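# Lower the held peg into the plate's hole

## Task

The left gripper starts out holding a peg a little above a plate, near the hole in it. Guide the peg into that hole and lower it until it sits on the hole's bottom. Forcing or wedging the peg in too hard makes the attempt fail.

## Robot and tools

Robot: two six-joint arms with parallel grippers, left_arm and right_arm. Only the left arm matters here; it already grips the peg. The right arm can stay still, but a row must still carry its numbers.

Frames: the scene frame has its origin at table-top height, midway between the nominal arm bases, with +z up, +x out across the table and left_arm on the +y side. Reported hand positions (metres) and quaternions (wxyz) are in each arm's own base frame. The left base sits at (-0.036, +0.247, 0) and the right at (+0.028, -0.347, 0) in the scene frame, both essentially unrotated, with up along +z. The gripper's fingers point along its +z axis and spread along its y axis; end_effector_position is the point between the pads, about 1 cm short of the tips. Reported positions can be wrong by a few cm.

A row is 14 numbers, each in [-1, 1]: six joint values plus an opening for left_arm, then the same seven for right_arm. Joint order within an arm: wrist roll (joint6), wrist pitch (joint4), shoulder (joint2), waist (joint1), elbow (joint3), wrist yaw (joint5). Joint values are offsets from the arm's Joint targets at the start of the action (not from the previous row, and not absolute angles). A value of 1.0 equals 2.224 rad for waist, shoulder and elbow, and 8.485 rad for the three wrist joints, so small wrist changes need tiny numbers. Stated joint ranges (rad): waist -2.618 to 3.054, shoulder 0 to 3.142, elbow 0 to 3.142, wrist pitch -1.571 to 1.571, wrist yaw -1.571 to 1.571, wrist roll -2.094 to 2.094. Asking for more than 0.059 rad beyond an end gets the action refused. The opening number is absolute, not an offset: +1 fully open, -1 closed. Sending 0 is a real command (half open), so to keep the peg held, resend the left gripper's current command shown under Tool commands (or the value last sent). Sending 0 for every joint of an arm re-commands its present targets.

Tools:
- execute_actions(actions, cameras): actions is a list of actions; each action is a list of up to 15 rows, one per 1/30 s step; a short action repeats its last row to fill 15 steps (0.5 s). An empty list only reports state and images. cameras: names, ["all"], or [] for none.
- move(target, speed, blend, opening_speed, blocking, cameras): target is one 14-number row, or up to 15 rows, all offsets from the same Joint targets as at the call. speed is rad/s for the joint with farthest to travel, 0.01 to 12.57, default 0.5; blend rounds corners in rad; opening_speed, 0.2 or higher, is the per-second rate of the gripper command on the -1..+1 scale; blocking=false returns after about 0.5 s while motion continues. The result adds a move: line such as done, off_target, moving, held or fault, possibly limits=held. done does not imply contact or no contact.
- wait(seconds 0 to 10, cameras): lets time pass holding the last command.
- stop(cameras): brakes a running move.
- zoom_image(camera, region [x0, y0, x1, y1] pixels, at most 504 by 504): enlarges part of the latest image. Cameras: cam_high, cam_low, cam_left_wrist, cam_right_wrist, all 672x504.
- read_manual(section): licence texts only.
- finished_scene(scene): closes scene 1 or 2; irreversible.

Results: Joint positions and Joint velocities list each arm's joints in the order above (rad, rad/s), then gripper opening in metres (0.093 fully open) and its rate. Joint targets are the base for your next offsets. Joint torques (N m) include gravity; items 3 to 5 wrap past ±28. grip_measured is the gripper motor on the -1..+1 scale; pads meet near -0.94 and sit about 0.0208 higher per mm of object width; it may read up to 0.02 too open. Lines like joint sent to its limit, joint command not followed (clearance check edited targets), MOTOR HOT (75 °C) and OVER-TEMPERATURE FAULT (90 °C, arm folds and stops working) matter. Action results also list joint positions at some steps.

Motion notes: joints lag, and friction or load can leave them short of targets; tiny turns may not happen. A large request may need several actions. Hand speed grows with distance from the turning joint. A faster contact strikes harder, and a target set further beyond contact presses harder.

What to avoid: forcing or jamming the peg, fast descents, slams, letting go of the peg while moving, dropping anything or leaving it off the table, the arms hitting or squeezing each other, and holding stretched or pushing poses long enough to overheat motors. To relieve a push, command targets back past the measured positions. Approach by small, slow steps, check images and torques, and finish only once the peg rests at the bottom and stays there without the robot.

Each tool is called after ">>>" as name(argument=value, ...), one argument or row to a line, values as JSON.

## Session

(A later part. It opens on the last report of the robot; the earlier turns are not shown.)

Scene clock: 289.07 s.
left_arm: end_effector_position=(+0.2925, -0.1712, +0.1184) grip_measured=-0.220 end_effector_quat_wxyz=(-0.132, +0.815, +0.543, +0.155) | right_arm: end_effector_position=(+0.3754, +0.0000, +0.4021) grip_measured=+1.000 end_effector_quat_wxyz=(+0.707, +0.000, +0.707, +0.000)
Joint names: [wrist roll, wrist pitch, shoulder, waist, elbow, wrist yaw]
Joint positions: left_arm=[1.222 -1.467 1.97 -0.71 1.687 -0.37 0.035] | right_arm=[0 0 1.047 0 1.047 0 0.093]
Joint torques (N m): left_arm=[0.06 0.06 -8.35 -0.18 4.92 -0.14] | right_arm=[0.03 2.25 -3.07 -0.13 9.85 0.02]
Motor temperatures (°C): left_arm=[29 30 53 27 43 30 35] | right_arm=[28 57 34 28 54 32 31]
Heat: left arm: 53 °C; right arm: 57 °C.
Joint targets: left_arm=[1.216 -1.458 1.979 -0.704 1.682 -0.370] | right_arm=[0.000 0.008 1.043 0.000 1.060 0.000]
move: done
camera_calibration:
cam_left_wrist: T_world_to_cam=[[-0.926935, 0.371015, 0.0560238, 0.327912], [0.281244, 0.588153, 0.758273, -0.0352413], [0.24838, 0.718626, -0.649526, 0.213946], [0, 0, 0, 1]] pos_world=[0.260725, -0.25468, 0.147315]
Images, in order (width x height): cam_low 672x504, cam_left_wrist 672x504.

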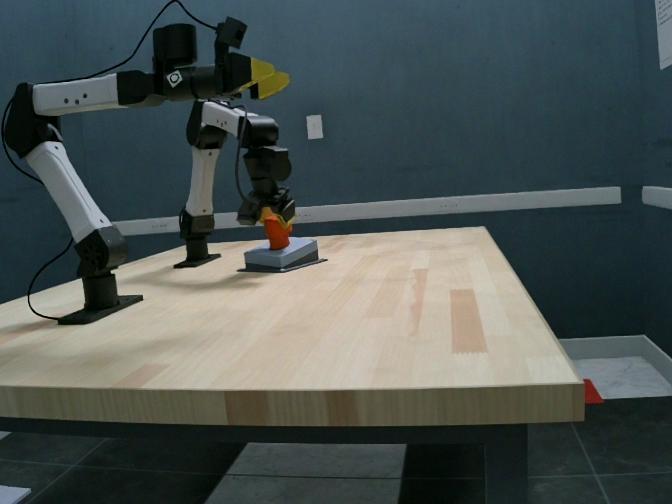

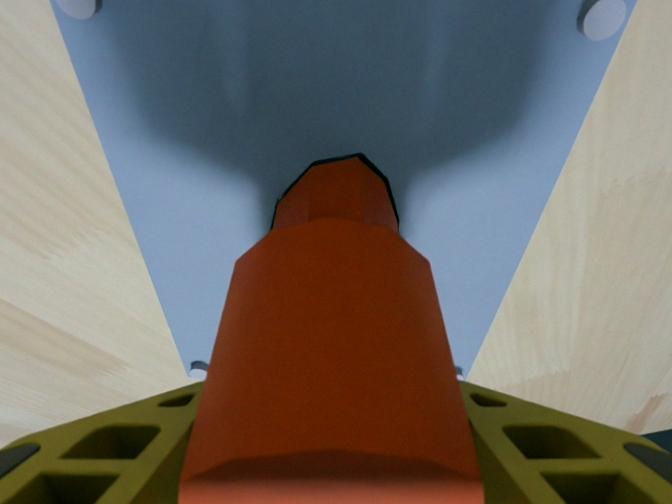

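>>> move(
  target=[0,0.00212,0,0.0006,-0.00886,0,-0.921165,0,0,0,0,0,0,1.0],
  speed=0.04,
  cameras=["cam_left_wrist", "cam_low"],
)

>>> zoom_image(
  camera="cam_left_wrist",
  region=[265, 145, 405, 235],
)

>>> zoom_image(
  camera="cam_low",
  region=[255, 205, 305, 255],
)

Scene clock: 294.67 s.
left_arm: end_effector_position=(+0.2924, -0.1711, +0.1177) grip_measured=-0.220 end_effector_quat_wxyz=(-0.132, +0.815, +0.543, +0.155) | right_arm: end_effector_position=(+0.3754, +0.0000, +0.4021) grip_measured=+1.000 end_effector_quat_wxyz=(+0.707, +0.000, +0.707, +0.000)
Joint names: [wrist roll, wrist pitch, shoulder, waist, elbow, wrist yaw]
Joint positions: left_arm=[1.222 -1.464 1.97 -0.71 1.683 -0.37 0.035] | right_arm=[0 0 1.047 0 1.047 0 0.093]
Joint torques (N m): left_arm=[0 0.23 -7.97 -0.01 3.77 -0.11] | right_arm=[0.04 2.3 -3.02 -0.16 9.74 0.05]
Motor temperatures (°C): left_arm=[29 30 53 27 43 30 35] | right_arm=[28 58 34 28 54 32 31]
Heat: left arm: 53 °C; right arm: 58 °C.
Joint targets: left_arm=[1.216 -1.440 1.979 -0.703 1.663 -0.370] | right_arm=[0.000 0.008 1.043 0.000 1.060 0.000]
move: done
camera_calibration:
cam_left_wrist: T_world_to_cam=[[-0.926929, 0.370983, 0.0563401, 0.327772], [0.281431, 0.588013, 0.758312, -0.0347549], [0.248192, 0.718757, -0.649453, 0.213451], [0, 0, 0, 1]] pos_world=[0.260626, -0.254581, 0.146515]
Images, in order (width x height): cam_low 672x504, cam_left_wrist 672x504.

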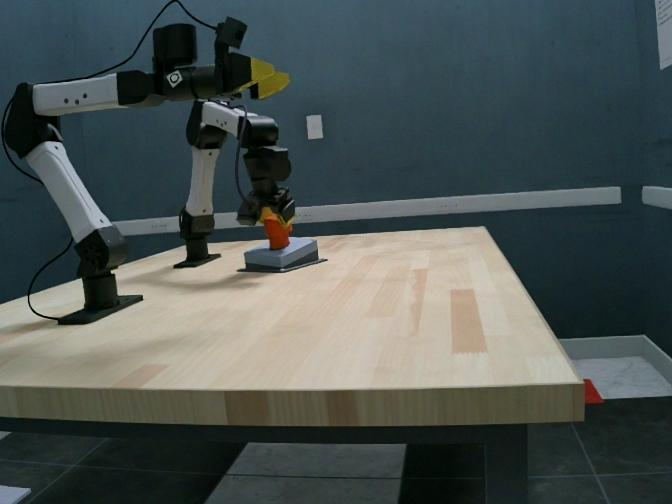

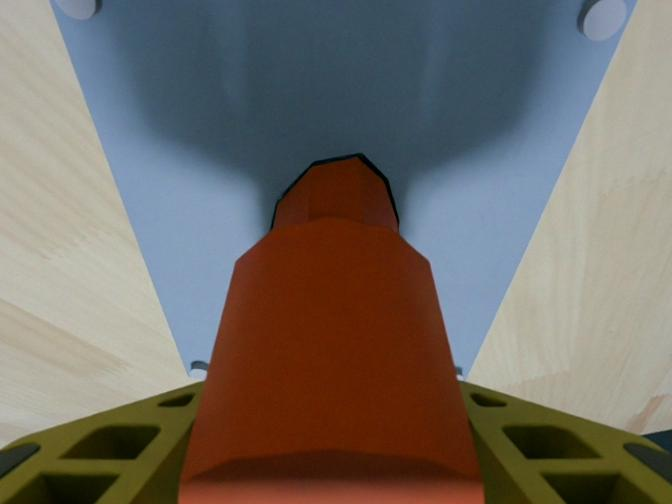

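Scaled by 3.600 from the camera's 672x504 image, which has a finer 960x720 frame.

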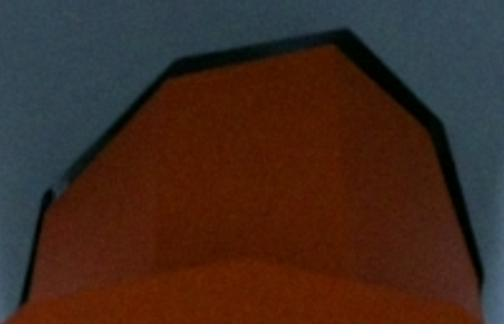

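Scaled by 10.080 from the camera's 672x504 image, which has a finer 960x720 frame.

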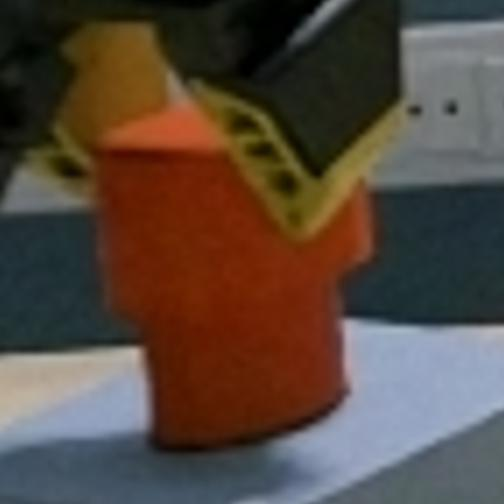

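>>> move(
  target=[0,-0.00177,0,-0.00427,0.00405,0,-0.921165,0,0,0,0,0,0,1.0],
  speed=0.04,
  cameras=["cam_left_wrist", "cam_low"],
)

>>> zoom_image(
  camera="cam_left_wrist",
  region=[265, 145, 405, 235],
)

>>> zoom_image(
  camera="cam_low",
  region=[262, 230, 297, 255],
)

Scene clock: 301.60 s.
left_arm: end_effector_position=(+0.2923, -0.1714, +0.1178) grip_measured=-0.220 end_effector_quat_wxyz=(-0.132, +0.815, +0.542, +0.156) | right_arm: end_effector_position=(+0.3754, +0.0000, +0.4021) grip_measured=+1.000 end_effector_quat_wxyz=(+0.707, +0.000, +0.707, +0.000)
Joint names: [wrist roll, wrist pitch, shoulder, waist, elbow, wrist yaw]
Joint positions: left_arm=[1.222 -1.464 1.97 -0.712 1.683 -0.372 0.035] | right_arm=[0 0 1.047 0 1.047 0 0.093]
Joint torques (N m): left_arm=[0.05 0.1 -8.23 -0.34 4.21 -0.13] | right_arm=[-0.03 2.3 -3.15 -0.1 9.76 0.02]
Motor temperatures (°C): left_arm=[29 30 53 27 42 30 35] | right_arm=[28 58 34 28 54 32 31]
Heat: left arm: 53 °C; right arm: 58 °C.
Joint targets: left_arm=[1.216 -1.455 1.979 -0.712 1.672 -0.370] | right_arm=[0.000 0.008 1.043 0.000 1.060 0.000]
move: done
camera_calibration:
cam_left_wrist: T_world_to_cam=[[-0.926111, 0.373132, 0.0556006, 0.328038], [0.281725, 0.58603, 0.759736, -0.0352732], [0.250899, 0.719264, -0.64785, 0.212932], [0, 0, 0, 1]] pos_world=[0.260312, -0.254885, 0.146507]
Images, in order (width x height): cam_low 672x504, cam_left_wrist 672x504.

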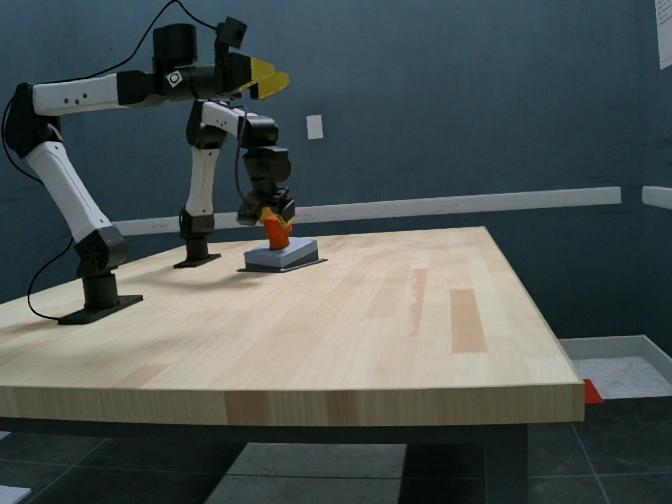

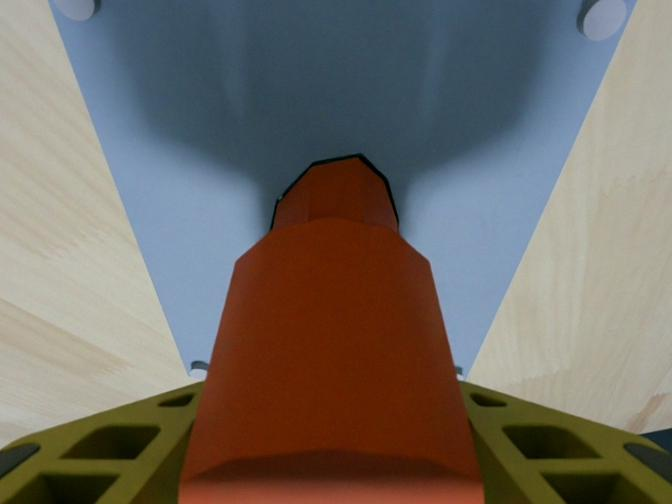

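Scaled by 3.600 from the camera's 672x504 image, which has a finer 960x720 frame.

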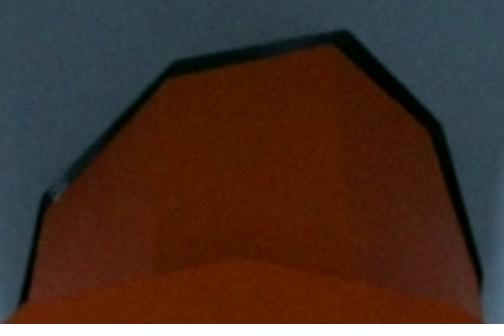

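Scaled by 14.400 from the camera's 672x504 image, which has a finer 960x720 frame.

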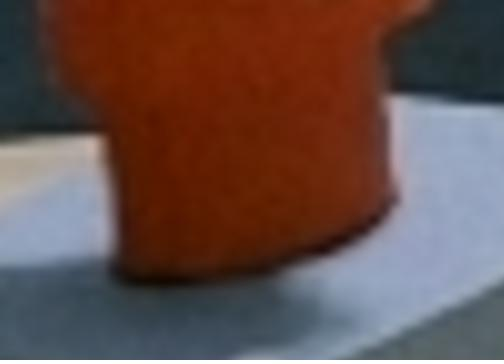

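>>> move(
  target=[-0.00118,0,0,-0.00567,0,-0.00554,-0.921165,0,0,0,0,0,0,1.0],
  speed=0.06,
  cameras=["cam_left_wrist", "cam_low"],
)

>>> zoom_image(
  camera="cam_left_wrist",
  region=[265, 145, 405, 235],
)

>>> zoom_image(
  camera="cam_low",
  region=[262, 230, 297, 255],
)

Scene clock: 311.50 s.
left_arm: end_effector_position=(+0.2917, -0.1716, +0.1176) grip_measured=-0.220 end_effector_quat_wxyz=(-0.135, +0.815, +0.539, +0.165) | right_arm: end_effector_position=(+0.3754, +0.0000, +0.4021) grip_measured=+1.000 end_effector_quat_wxyz=(+0.707, +0.000, +0.707, +0.000)
Joint names: [wrist roll, wrist pitch, shoulder, waist, elbow, wrist yaw]
Joint positions: left_arm=[1.213 -1.463 1.97 -0.722 1.677 -0.391 0.035] | right_arm=[0 0 1.047 0 1.047 0 0.093]
Joint torques (N m): left_arm=[0.05 0.06 -8.09 -0.72 4.98 -0.39] | right_arm=[-0.01 2.28 -3.08 -0.16 9.88 0.03]
Motor temperatures (°C): left_arm=[29 30 53 27 42 30 35] | right_arm=[28 58 34 28 54 32 31]
Heat: left arm: 53 °C; right arm: 58 °C.
Joint targets: left_arm=[1.205 -1.455 1.979 -0.725 1.672 -0.417] | right_arm=[0.000 0.008 1.043 0.000 1.060 0.000]
move: done
camera_calibration:
cam_left_wrist: T_world_to_cam=[[-0.924928, 0.376766, 0.0505526, 0.32832], [0.275458, 0.572623, 0.772156, -0.0367099], [0.261974, 0.728114, -0.633418, 0.209643], [0, 0, 0, 1]] pos_world=[0.258863, -0.255323, 0.14454]
Images, in order (width x height): cam_low 672x504, cam_left_wrist 672x504.

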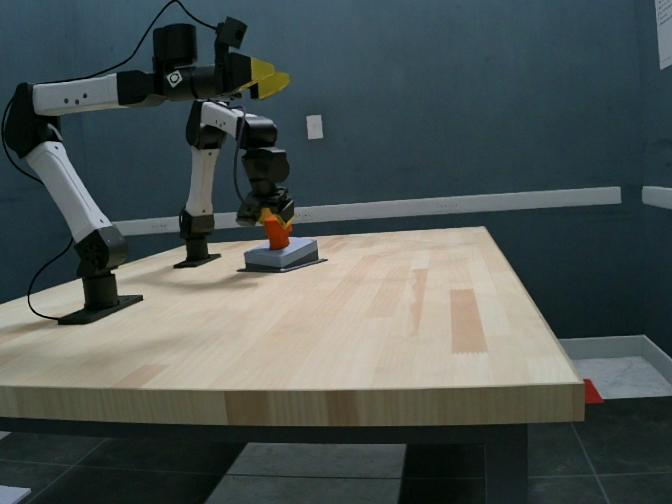

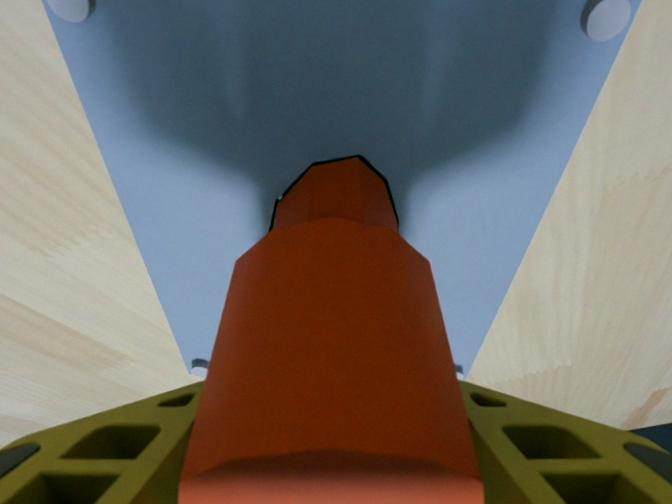

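Scaled by 3.600 from the camera's 672x504 image, which has a finer 960x720 frame.

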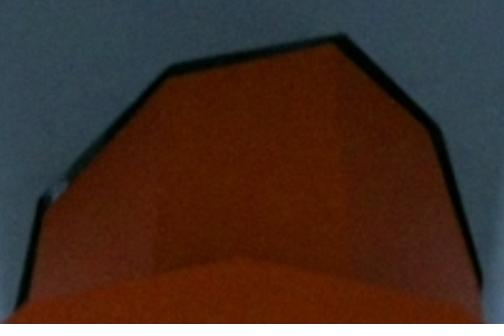

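Scaled by 14.400 from the camera's 672x504 image, which has a finer 960x720 frame.

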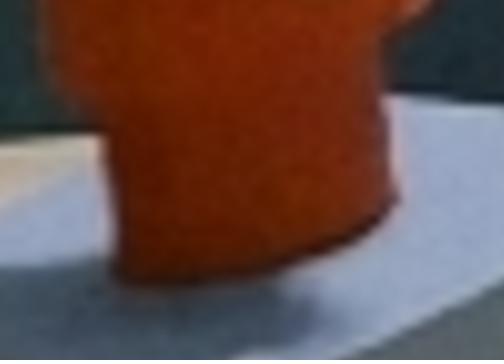

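>>> move(
  target=[0,0.00213,0,0.0025,-0.0088,0,-0.921165,0,0,0,0,0,0,1.0],
  speed=0.04,
  cameras=["cam_left_wrist", "cam_low"],
)

>>> zoom_image(
  camera="cam_left_wrist",
  region=[265, 145, 405, 235],
)

>>> zoom_image(
  camera="cam_low",
  region=[255, 205, 305, 255],
)

Scene clock: 316.97 s.
left_arm: end_effector_position=(+0.2919, -0.1714, +0.1121) grip_measured=-0.220 end_effector_quat_wxyz=(-0.135, +0.815, +0.538, +0.169) | right_arm: end_effector_position=(+0.3754, +0.0000, +0.4021) grip_measured=+1.000 end_effector_quat_wxyz=(+0.707, +0.000, +0.707, +0.000)
Joint names: [wrist roll, wrist pitch, shoulder, waist, elbow, wrist yaw]
Joint positions: left_arm=[1.212 -1.439 1.97 -0.724 1.654 -0.397 0.035] | right_arm=[0 0 1.047 0 1.047 0 0.093]
Joint torques (N m): left_arm=[0.08 -0.04 -8.21 -0.18 5.23 -0.34] | right_arm=[0.02 2.34 -3.33 -0.14 9.81 0.03]
Motor temperatures (°C): left_arm=[29 30 53 27 42 30 35] | right_arm=[28 58 34 28 54 32 31]
Heat: left arm: 53 °C; right arm: 58 °C.
Joint targets: left_arm=[1.205 -1.437 1.979 -0.719 1.652 -0.417] | right_arm=[0.000 0.008 1.043 0.000 1.060 0.000]
move: done
camera_calibration:
cam_left_wrist: T_world_to_cam=[[-0.924267, 0.378776, 0.04753, 0.329195], [0.273047, 0.568932, 0.775733, -0.0330302], [0.266788, 0.729962, -0.629269, 0.204438], [0, 0, 0, 1]] pos_world=[0.258741, -0.255132, 0.138623]
Images, in order (width x height): cam_low 672x504, cam_left_wrist 672x504.

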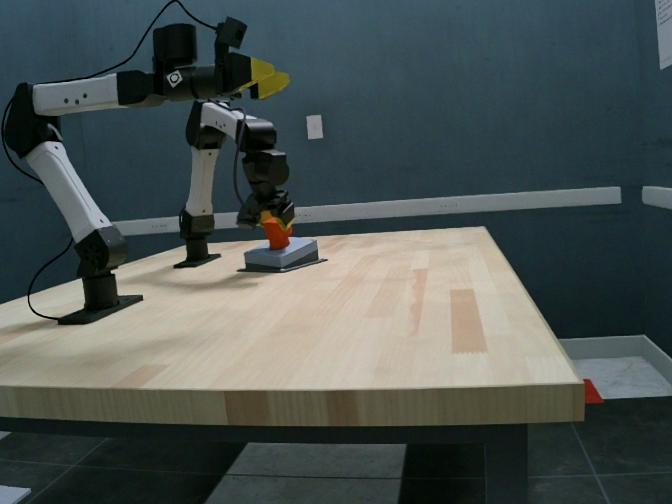

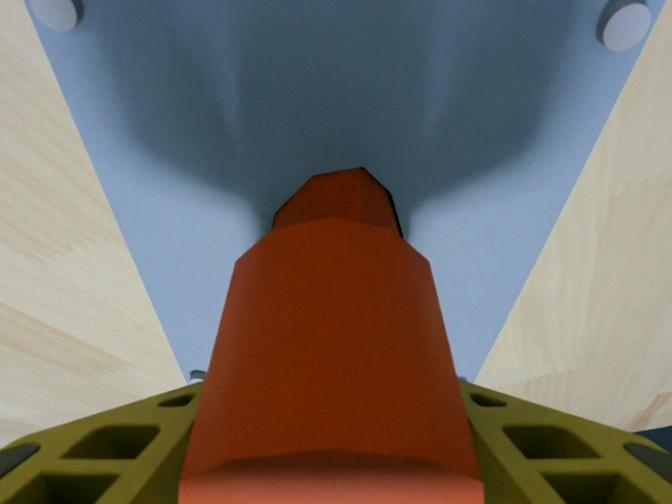

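Scaled by 3.600 from the camera's 672x504 image, which has a finer 960x720 frame.

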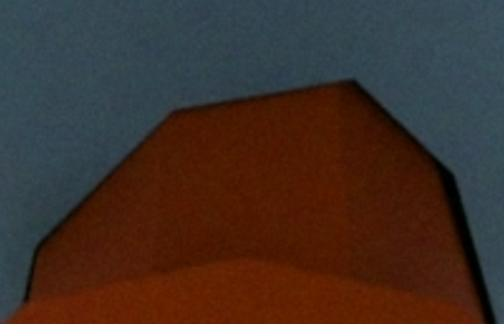

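Scaled by 10.080 from the camera's 672x504 image, which has a finer 960x720 frame.

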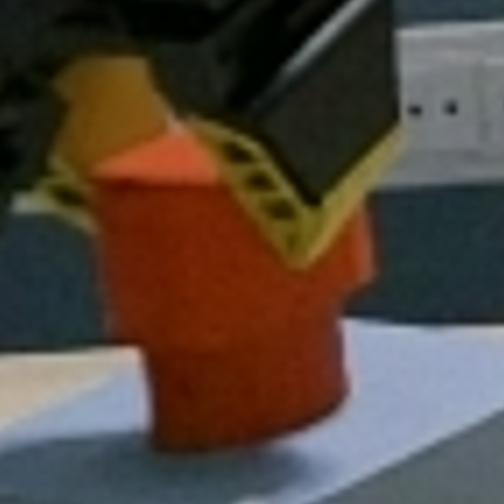

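>>> move(
  target=[0,0.00213,0,0.0022,-0.0088,0,-0.921165,0,0,0,0,0,0,1.0],
  speed=0.04,
  cameras=["cam_left_wrist", "cam_low"],
)

>>> zoom_image(
  camera="cam_left_wrist",
  region=[265, 145, 405, 235],
)

Scene clock: 321.03 s.
left_arm: end_effector_position=(+0.2922, -0.1706, +0.1074) grip_measured=-0.220 end_effector_quat_wxyz=(-0.135, +0.814, +0.539, +0.169) | right_arm: end_effector_position=(+0.3754, +0.0000, +0.4021) grip_measured=+1.000 end_effector_quat_wxyz=(+0.707, +0.000, +0.707, +0.000)
Joint names: [wrist roll, wrist pitch, shoulder, waist, elbow, wrist yaw]
Joint positions: left_arm=[1.212 -1.42 1.97 -0.722 1.636 -0.397 0.035] | right_arm=[0 0 1.047 0 1.047 0 0.093]
Joint torques (N m): left_arm=[0.13 0 -7.94 0.13 5.15 -0.38] | right_arm=[-0.01 2.33 -3.17 -0.32 9.81 0.06]
Motor temperatures (°C): left_arm=[29 30 53 27 42 30 35] | right_arm=[28 58 34 28 54 32 31]
Heat: left arm: 53 °C; right arm: 58 °C.
Joint targets: left_arm=[1.205 -1.419 1.979 -0.715 1.633 -0.417] | right_arm=[0.000 0.008 1.043 0.000 1.060 0.000]
move: done
camera_calibration:
cam_left_wrist: T_world_to_cam=[[-0.925144, 0.37676, 0.0464858, 0.329476], [0.271147, 0.570123, 0.775525, -0.0291006], [0.265684, 0.730077, -0.629603, 0.201195], [0, 0, 0, 1]] pos_world=[0.259249, -0.25443, 0.133926]
Images, in order (width x height): cam_low 672x504, cam_left_wrist 672x504.

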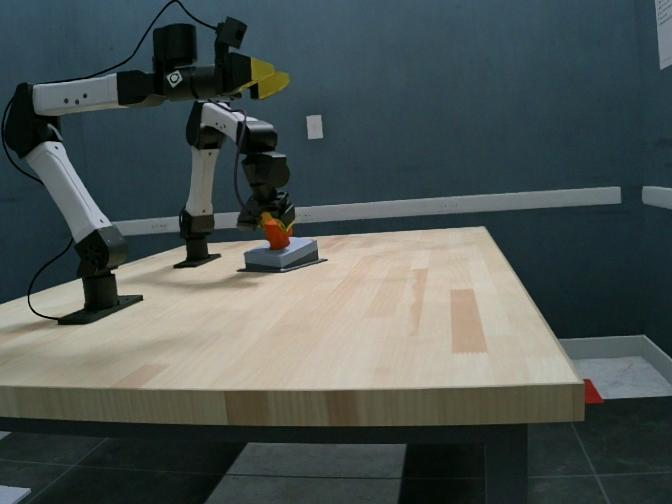

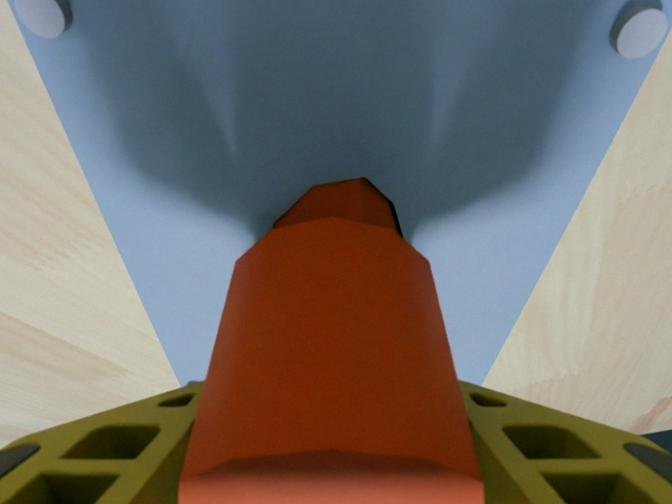

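Scaled by 3.600 from the camera's 672x504 image, which has a finer 960x720 frame.

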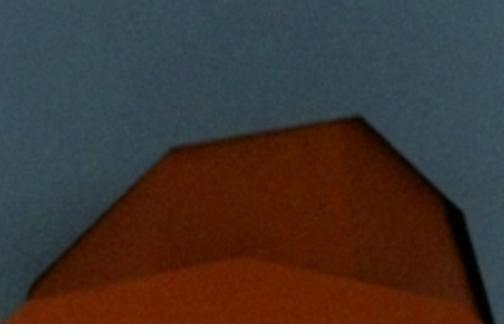

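>>> move(
  target=[0,0.00194,0,0.0018,-0.0088,0,-0.921165,0,0,0,0,0,0,1.0],
  speed=0.04,
  cameras=["cam_left_wrist", "cam_low"],
)

>>> zoom_image(
  camera="cam_low",
  region=[255, 205, 305, 255],
)

Scene clock: 334.30 s.
left_arm: end_effector_position=(+0.2921, -0.1700, +0.1036) grip_measured=-0.220 end_effector_quat_wxyz=(-0.135, +0.814, +0.540, +0.168) | right_arm: end_effector_position=(+0.3754, +0.0000, +0.4021) grip_measured=+1.000 end_effector_quat_wxyz=(+0.707, +0.000, +0.707, +0.000)
Joint names: [wrist roll, wrist pitch, shoulder, waist, elbow, wrist yaw]
Joint positions: left_arm=[1.212 -1.404 1.97 -0.721 1.621 -0.397 0.035] | right_arm=[0 0 1.047 0 1.047 0 0.093]
Joint torques (N m): left_arm=[0.09 0.01 -8.01 0.51 4.7 -0.34] | right_arm=[-0.01 2.3 -3.22 -0.05 9.65 0]
Motor temperatures (°C): left_arm=[29 30 53 28 42 30 35] | right_arm=[28 59 34 28 54 32 31]
Heat: left arm: 53 °C; right arm: 59 °C.
Joint targets: left_arm=[1.205 -1.402 1.979 -0.711 1.613 -0.417] | right_arm=[0.000 0.008 1.043 0.000 1.060 0.000]
move: done
camera_calibration:
cam_left_wrist: T_world_to_cam=[[-0.925611, 0.375608, 0.0465196, 0.329255], [0.270452, 0.570424, 0.775546, -0.026243], [0.264765, 0.730435, -0.629574, 0.198689], [0, 0, 0, 1]] pos_world=[0.259254, -0.253831, 0.130125]
Images, in order (width x height): cam_low 672x504, cam_left_wrist 672x504.

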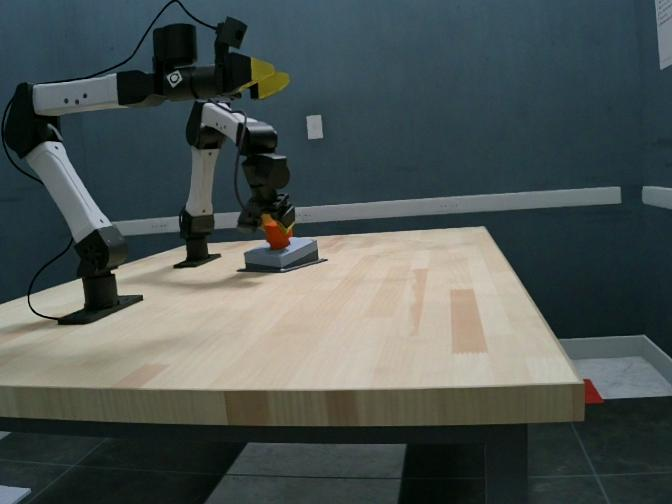

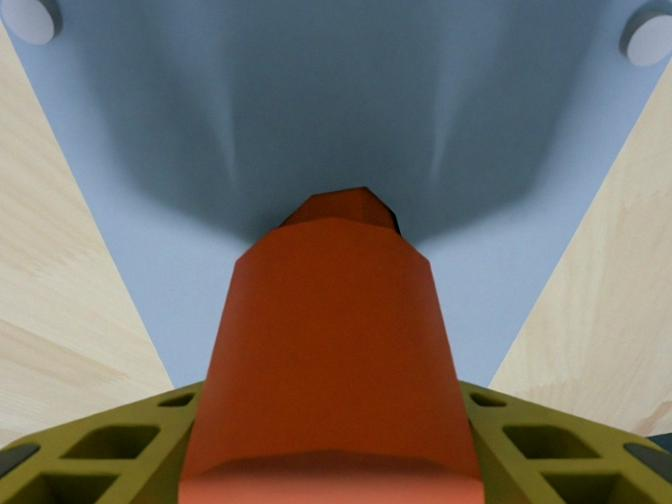

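Scaled by 10.080 from the camera's 672x504 image, which has a finer 960x720 frame.

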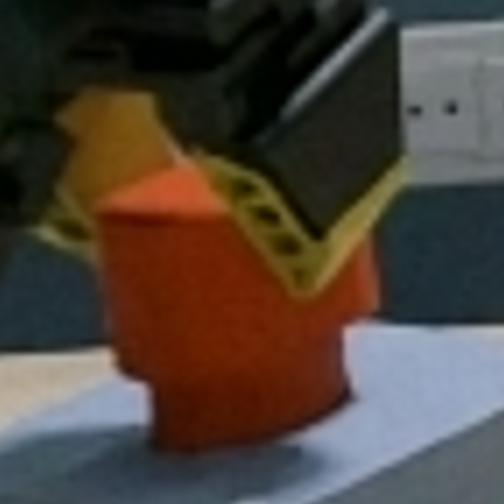

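>>> move(
  target=[0,0,0,0.0005,-0.001,0.00436,-0.921165,0,0,0,0,0,0,1.0],
  speed=0.04,
)

Scene clock: 341.37 s.
left_arm: end_effector_position=(+0.2920, -0.1700, +0.1035) grip_measured=-0.220 end_effector_quat_wxyz=(-0.135, +0.814, +0.540, +0.167) | right_arm: end_effector_position=(+0.3754, +0.0000, +0.4021) grip_measured=+1.000 end_effector_quat_wxyz=(+0.707, +0.000, +0.707, +0.000)
Joint names: [wrist roll, wrist pitch, shoulder, waist, elbow, wrist yaw]
Joint positions: left_arm=[1.213 -1.404 1.97 -0.72 1.621 -0.395 0.035] | right_arm=[0 0 1.047 0 1.047 0 0.093]
Joint torques (N m): left_arm=[0.09 -0.02 -8.02 0.27 4.46 0.03] | right_arm=[-0.01 2.25 -3.12 -0.31 9.65 0.02]
Motor temperatures (°C): left_arm=[29 30 53 28 42 30 35] | right_arm=[28 59 34 28 55 32 31]
Heat: left arm: 53 °C; right arm: 59 °C.
Joint targets: left_arm=[1.205 -1.403 1.979 -0.709 1.611 -0.380] | right_arm=[0.000 0.008 1.043 0.000 1.060 0.000]
move: done
camera_calibration:
cam_left_wrist: T_world_to_cam=[[-0.925652, 0.375392, 0.0474307, 0.329096], [0.271474, 0.571568, 0.774346, -0.0260689], [0.263573, 0.729651, -0.630982, 0.198982], [0, 0, 0, 1]] pos_world=[0.259259, -0.253828, 0.130131]

>>> move(
  target=[0,0.0013,0,0.002,-0.0054,0.002,-0.921165,0,0,0,0,0,0,1.0],
  speed=0.04,
  cameras=["cam_left_wrist", "cam_low"],
)

>>> zoom_image(
  camera="cam_left_wrist",
  region=[265, 165, 405, 255],
)

>>> zoom_image(
  camera="cam_low",
  region=[255, 205, 305, 255],
)

Scene clock: 346.07 s.
left_arm: end_effector_position=(+0.2922, -0.1694, +0.1006) grip_measured=-0.220 end_effector_quat_wxyz=(-0.134, +0.814, +0.540, +0.164) | right_arm: end_effector_position=(+0.3754, +0.0000, +0.4021) grip_measured=+1.000 end_effector_quat_wxyz=(+0.707, +0.000, +0.707, +0.000)
Joint names: [wrist roll, wrist pitch, shoulder, waist, elbow, wrist yaw]
Joint positions: left_arm=[1.219 -1.392 1.97 -0.716 1.611 -0.389 0.035] | right_arm=[0 0 1.047 0 1.047 0 0.093]
Joint torques (N m): left_arm=[-0.03 -0.06 -7.97 0.4 4.26 0.14] | right_arm=[0.02 2.36 -3.08 0.03 9.76 0.06]
Motor temperatures (°C): left_arm=[29 30 53 28 42 30 35] | right_arm=[28 59 34 28 55 32 31]
Heat: left arm: 53 °C; right arm: 59 °C.
Joint targets: left_arm=[1.206 -1.391 1.979 -0.705 1.599 -0.363] | right_arm=[0.000 0.008 1.043 0.000 1.060 0.000]
move: done
camera_calibration:
cam_left_wrist: T_world_to_cam=[[-0.925486, 0.375471, 0.0499689, 0.328878], [0.274991, 0.575299, 0.770332, -0.024251], [0.26049, 0.726672, -0.635682, 0.19759], [0, 0, 0, 1]] pos_world=[0.259571, -0.253116, 0.127852]
Images, in order (width x height): cam_low 672x504, cam_left_wrist 672x504.

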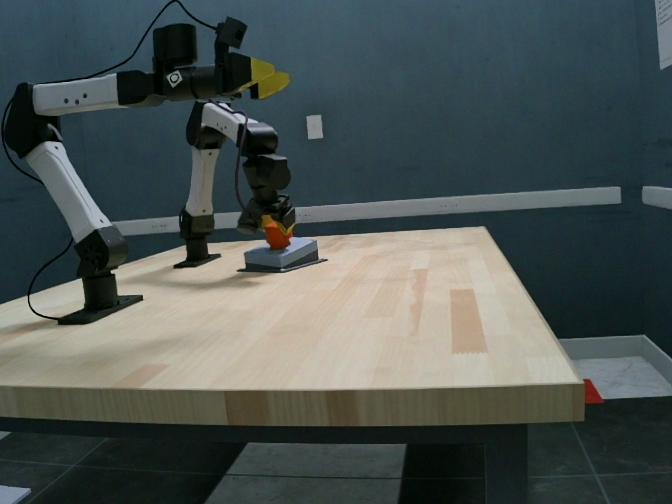

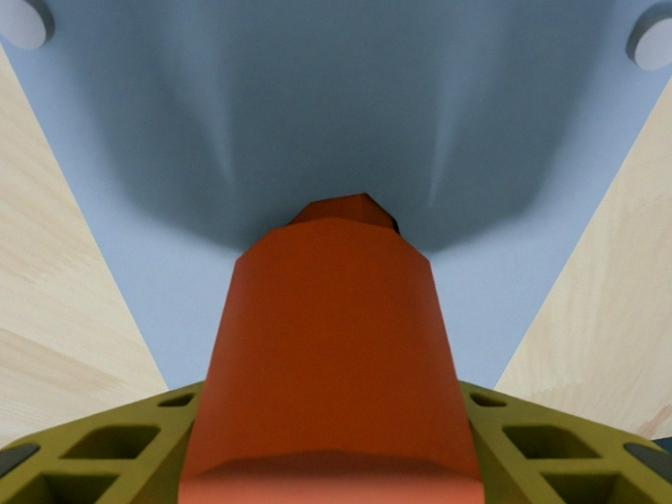

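Scaled by 3.600 from the camera's 672x504 image, which has a finer 960x720 frame.

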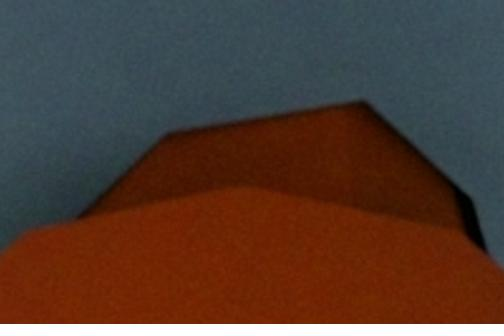

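Scaled by 10.080 from the camera's 672x504 image, which has a finer 960x720 frame.

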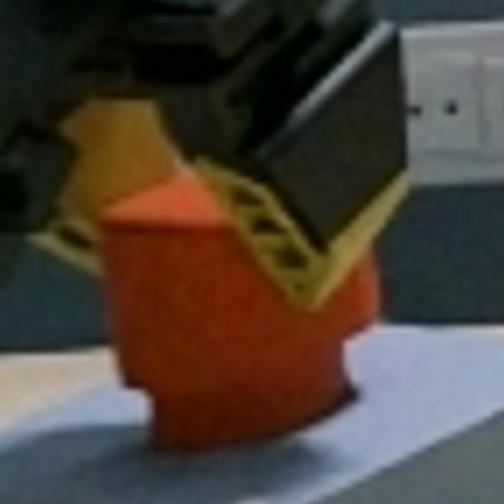

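>>> move(
  target=[0.0008,0.001,0,0.0015,-0.0054,0.0015,-0.921165,0,0,0,0,0,0,1.0],
  speed=0.04,
)

Scene clock: 349.63 s.
left_arm: end_effector_position=(+0.2922, -0.1690, +0.0976) grip_measured=-0.220 end_effector_quat_wxyz=(-0.133, +0.815, +0.540, +0.161) | right_arm: end_effector_position=(+0.3754, +0.0000, +0.4021) grip_measured=+1.000 end_effector_quat_wxyz=(+0.707, +0.000, +0.707, +0.000)
Joint names: [wrist roll, wrist pitch, shoulder, waist, elbow, wrist yaw]
Joint positions: left_arm=[1.224 -1.381 1.97 -0.712 1.6 -0.384 0.035] | right_arm=[0 0 1.047 0 1.047 0 0.093]
Joint torques (N m): left_arm=[-0.01 -0.1 -8.09 0.14 4.05 0.26] | right_arm=[-0.01 2.32 -3.08 -0.1 9.8 -0.01]
Motor temperatures (°C): left_arm=[29 30 53 28 42 30 35] | right_arm=[28 59 34 28 55 32 31]
Heat: left arm: 53 °C; right arm: 59 °C.
Joint targets: left_arm=[1.212 -1.383 1.979 -0.701 1.587 -0.350] | right_arm=[0.000 0.008 1.043 0.000 1.060 0.000]
move: done
camera_calibration:
cam_left_wrist: T_world_to_cam=[[-0.92494, 0.376458, 0.0525804, 0.328653], [0.278965, 0.578328, 0.766626, -0.0225227], [0.258194, 0.723751, -0.639938, 0.195933], [0, 0, 0, 1]] pos_world=[0.259679, -0.252505, 0.125371]

>>> move(
  target=[0.0008,0.001,0,0.0012,-0.004,0.0012,-0.921165,0,0,0,0,0,0,1.0],
  speed=0.04,
  cameras=["cam_left_wrist", "cam_low"],
)

>>> zoom_image(
  camera="cam_low",
  region=[255, 205, 305, 255],
)

>>> zoom_image(
  camera="cam_left_wrist",
  region=[265, 165, 405, 255],
)

Scene clock: 352.40 s.
left_arm: end_effector_position=(+0.2922, -0.1690, +0.0973) grip_measured=-0.220 end_effector_quat_wxyz=(-0.133, +0.815, +0.540, +0.161) | right_arm: end_effector_position=(+0.3754, +0.0000, +0.4021) grip_measured=+1.000 end_effector_quat_wxyz=(+0.707, +0.000, +0.707, +0.000)
Joint names: [wrist roll, wrist pitch, shoulder, waist, elbow, wrist yaw]
Joint positions: left_arm=[1.225 -1.379 1.97 -0.712 1.599 -0.383 0.035] | right_arm=[0 0 1.047 0 1.047 0 0.093]
Joint torques (N m): left_arm=[0.09 0.02 -8.02 0.55 3.55 0.28] | right_arm=[-0.01 2.28 -3.17 -0.31 9.73 0]
Motor temperatures (°C): left_arm=[29 30 53 28 42 30 35] | right_arm=[28 59 34 28 55 32 31]
Heat: left arm: 53 °C; right arm: 59 °C.
Joint targets: left_arm=[1.219 -1.374 1.979 -0.699 1.578 -0.340] | right_arm=[0.000 0.008 1.043 0.000 1.060 0.000]
move: off_target (left_arm); left_arm: the wrist yaw is farthest, 0.043 rad from its target
camera_calibration:
cam_left_wrist: T_world_to_cam=[[-0.92469, 0.377069, 0.0526081, 0.328659], [0.279507, 0.578529, 0.766277, -0.0223131], [0.258504, 0.723273, -0.640353, 0.195618], [0, 0, 0, 1]] pos_world=[0.259577, -0.252504, 0.125073]
Images, in order (width x height): cam_low 672x504, cam_left_wrist 672x504.

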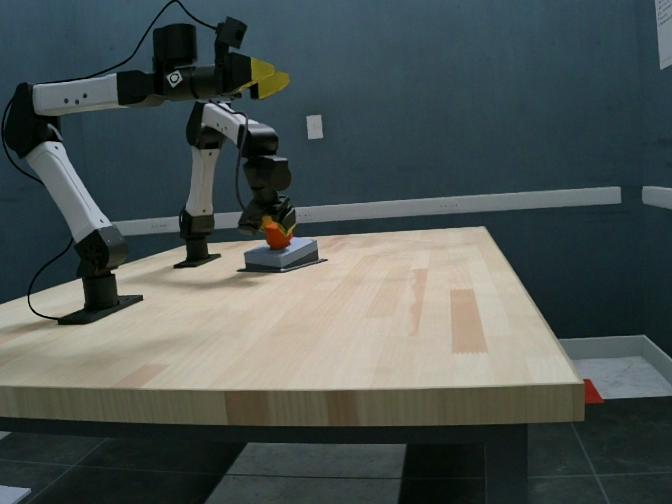

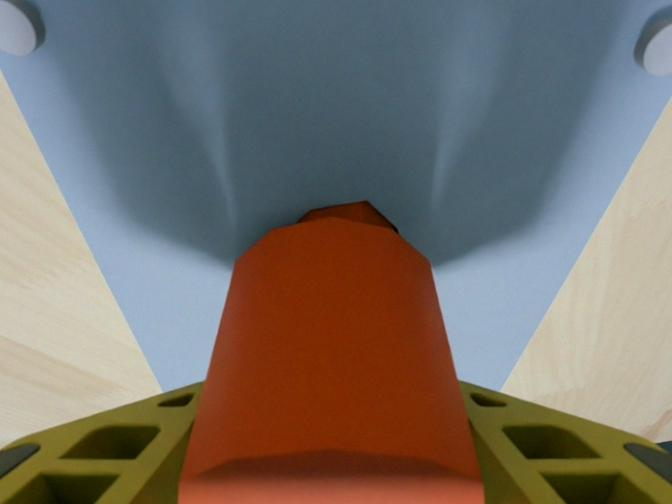

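Scaled by 10.080 from the camera's 672x504 image, which has a finer 960x720 frame.

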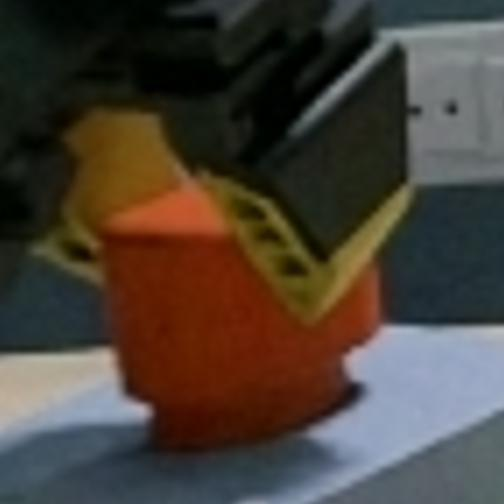

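Scaled by 3.600 from the camera's 672x504 image, which has a finer 960x720 frame.

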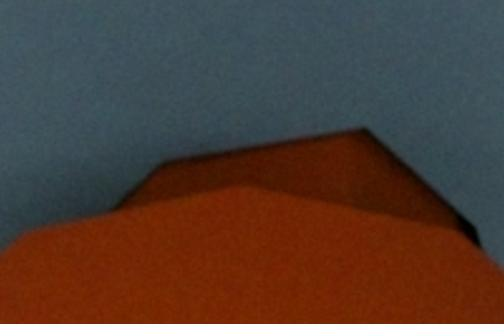

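>>> move(
  target=[
    [0.0007,-0.0013,-0.0108,-0.0058,0.0153,-0.0066,-0.921165,0,0,0,0,0,0,1.0],
    [0.0007,-0.0013,-0.0108,-0.0058,0.0153,-0.0066,0.35,0,0,0,0,0,0,1.0],
  ],
  speed=0.1,
  opening_speed=0.8,
  cameras=["cam_left_wrist", "cam_low"],
)

>>> zoom_image(
  camera="cam_low",
  region=[255, 205, 305, 255],
)

Scene clock: 365.20 s.
left_arm: end_effector_position=(+0.2925, -0.1690, +0.0976) grip_measured=+0.348 end_effector_quat_wxyz=(-0.134, +0.816, +0.539, +0.163) | right_arm: end_effector_position=(+0.3754, +0.0000, +0.4021) grip_measured=+1.000 end_effector_quat_wxyz=(+0.707, +0.000, +0.707, +0.000)
Joint names: [wrist roll, wrist pitch, shoulder, waist, elbow, wrist yaw]
Joint positions: left_arm=[1.226 -1.379 1.97 -0.714 1.599 -0.388 0.062] | right_arm=[0 0 1.047 0 1.047 0 0.093]
Joint torques (N m): left_arm=[0.11 -0.13 -10.03 -0.38 6.37 -0.28] | right_arm=[-0.01 2.29 -3.43 -0.24 9.83 -0.02]
Motor temperatures (°C): left_arm=[29 30 54 28 41 30 35] | right_arm=[28 59 34 28 55 32 31]
Heat: left arm: 54 °C; right arm: 59 °C.
Joint targets: left_arm=[1.225 -1.385 1.955 -0.712 1.612 -0.396] | right_arm=[0.000 0.008 1.043 0.000 1.060 0.000]
move: done
camera_calibration:
cam_left_wrist: T_world_to_cam=[[-0.923805, 0.379397, 0.051407, 0.32916], [0.27897, 0.575063, 0.769076, -0.0233006], [0.262223, 0.724817, -0.637086, 0.194572], [0, 0, 0, 1]] pos_world=[0.259559, -0.252512, 0.124958]
Images, in order (width x height): cam_low 672x504, cam_left_wrist 672x504.

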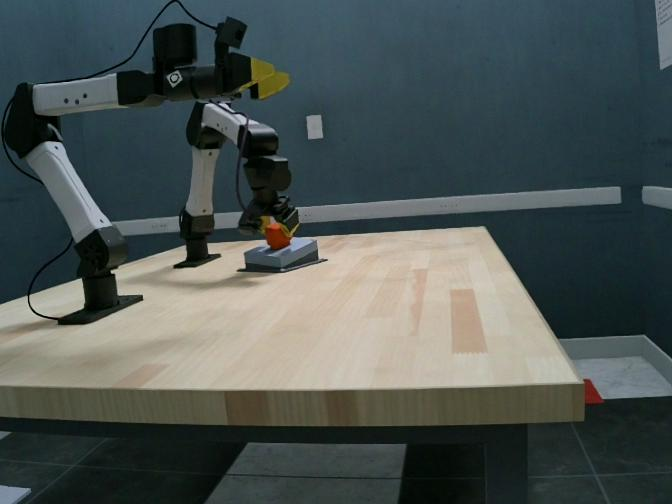

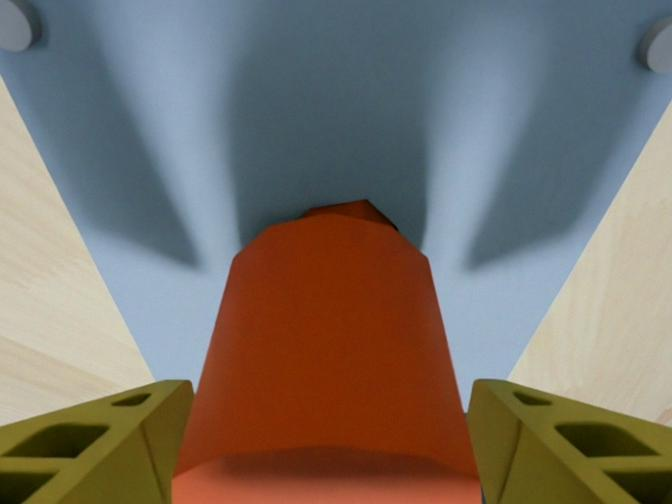

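Scaled by 10.080 from the camera's 672x504 image, which has a finer 960x720 frame.

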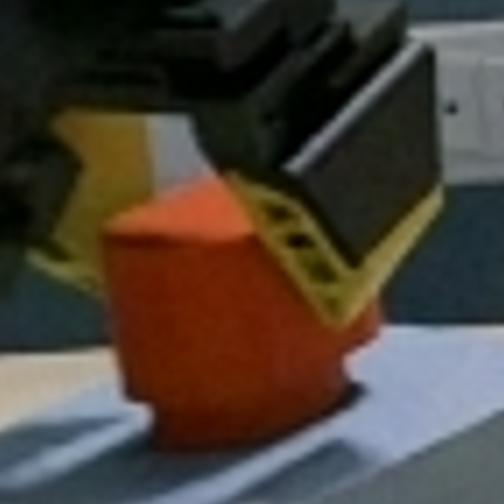

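>>> move(
  target=[0,-0.0201,0,-0.0058,0.08,0,0.35,0,0,0,0,0,0,1.0],
  speed=0.25,
  cameras=["cam_left_wrist", "cam_low", "cam_high"],
)

>>> zoom_image(
  camera="cam_low",
  region=[255, 205, 305, 255],
)

>>> zoom_image(
  camera="cam_left_wrist",
  region=[200, 90, 480, 370],
)

Scene clock: 371.60 s.
left_arm: end_effector_position=(+0.2944, -0.1734, +0.1392) grip_measured=+0.348 end_effector_quat_wxyz=(-0.129, +0.817, +0.537, +0.165) | right_arm: end_effector_position=(+0.3754, +0.0000, +0.4021) grip_measured=+1.000 end_effector_quat_wxyz=(+0.707, +0.000, +0.707, +0.000)
Joint names: [wrist roll, wrist pitch, shoulder, waist, elbow, wrist yaw]
Joint positions: left_arm=[1.226 -1.537 1.97 -0.72 1.766 -0.388 0.062] | right_arm=[0 0 1.047 0 1.047 0 0.093]
Joint torques (N m): left_arm=[0.14 -0.19 -10.18 -1.21 7.68 -0.25] | right_arm=[0.02 2.26 -3.12 0.01 9.96 0.01]
Motor temperatures (°C): left_arm=[29 30 55 28 42 30 34] | right_arm=[28 60 34 28 55 32 31]
Heat: left arm: 55 °C; right arm: 60 °C.
Joint targets: left_arm=[1.225 -1.556 1.955 -0.724 1.790 -0.396] | right_arm=[0.000 0.008 1.043 0.000 1.060 0.000]
move: done
camera_calibration:
cam_left_wrist: T_world_to_cam=[[-0.921784, 0.385259, 0.0434646, 0.331987], [0.277626, 0.577655, 0.767618, -0.0522658], [0.270625, 0.719645, -0.639432, 0.220646], [0, 0, 0, 1]] pos_world=[0.260818, -0.256497, 0.166779]
Images, in order (width x height): cam_high 672x504, cam_low 672x504, cam_left_wrist 672x504.

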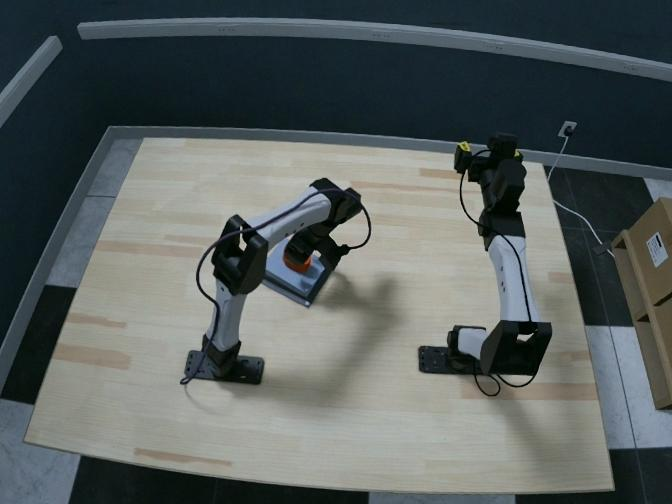

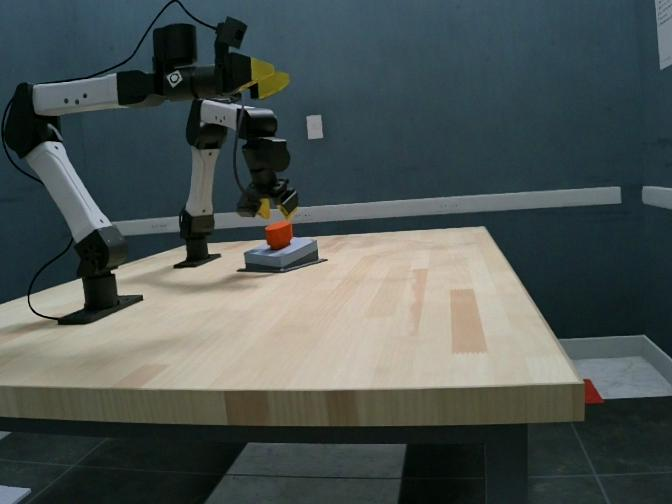

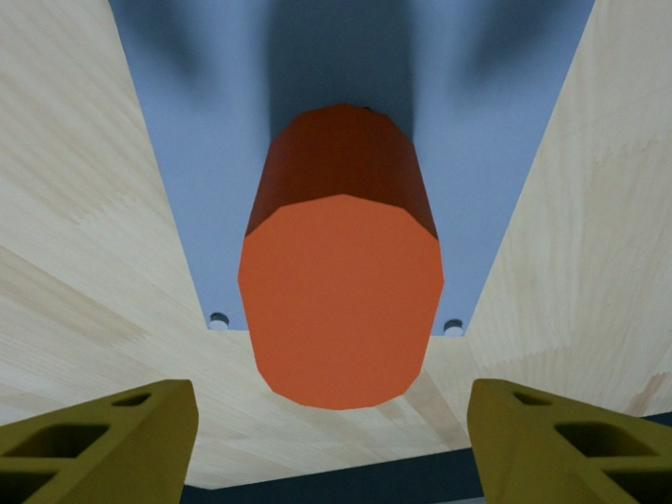

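Scaled by 10.080 from the camera's 672x504 image, which has a finer 960x720 frame.

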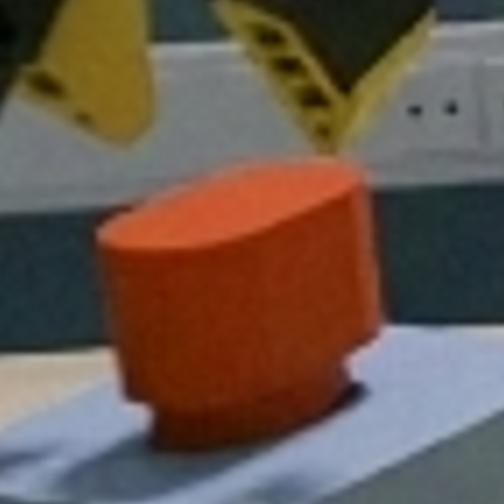

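Scaled by 1.800 from the camera's 672x504 image, which has a finer 960x720 frame.

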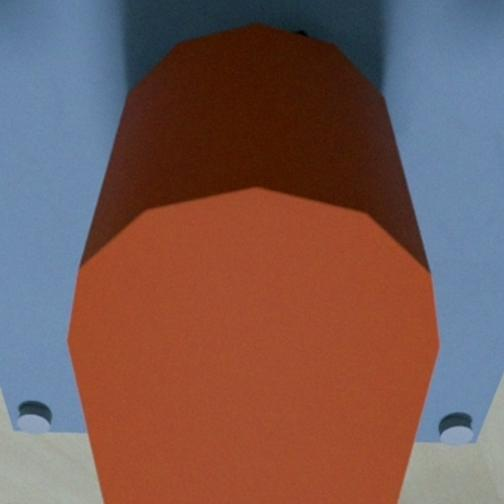

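>>> finished_scene(
  scene=2,
)

The scene is finished: the task was done.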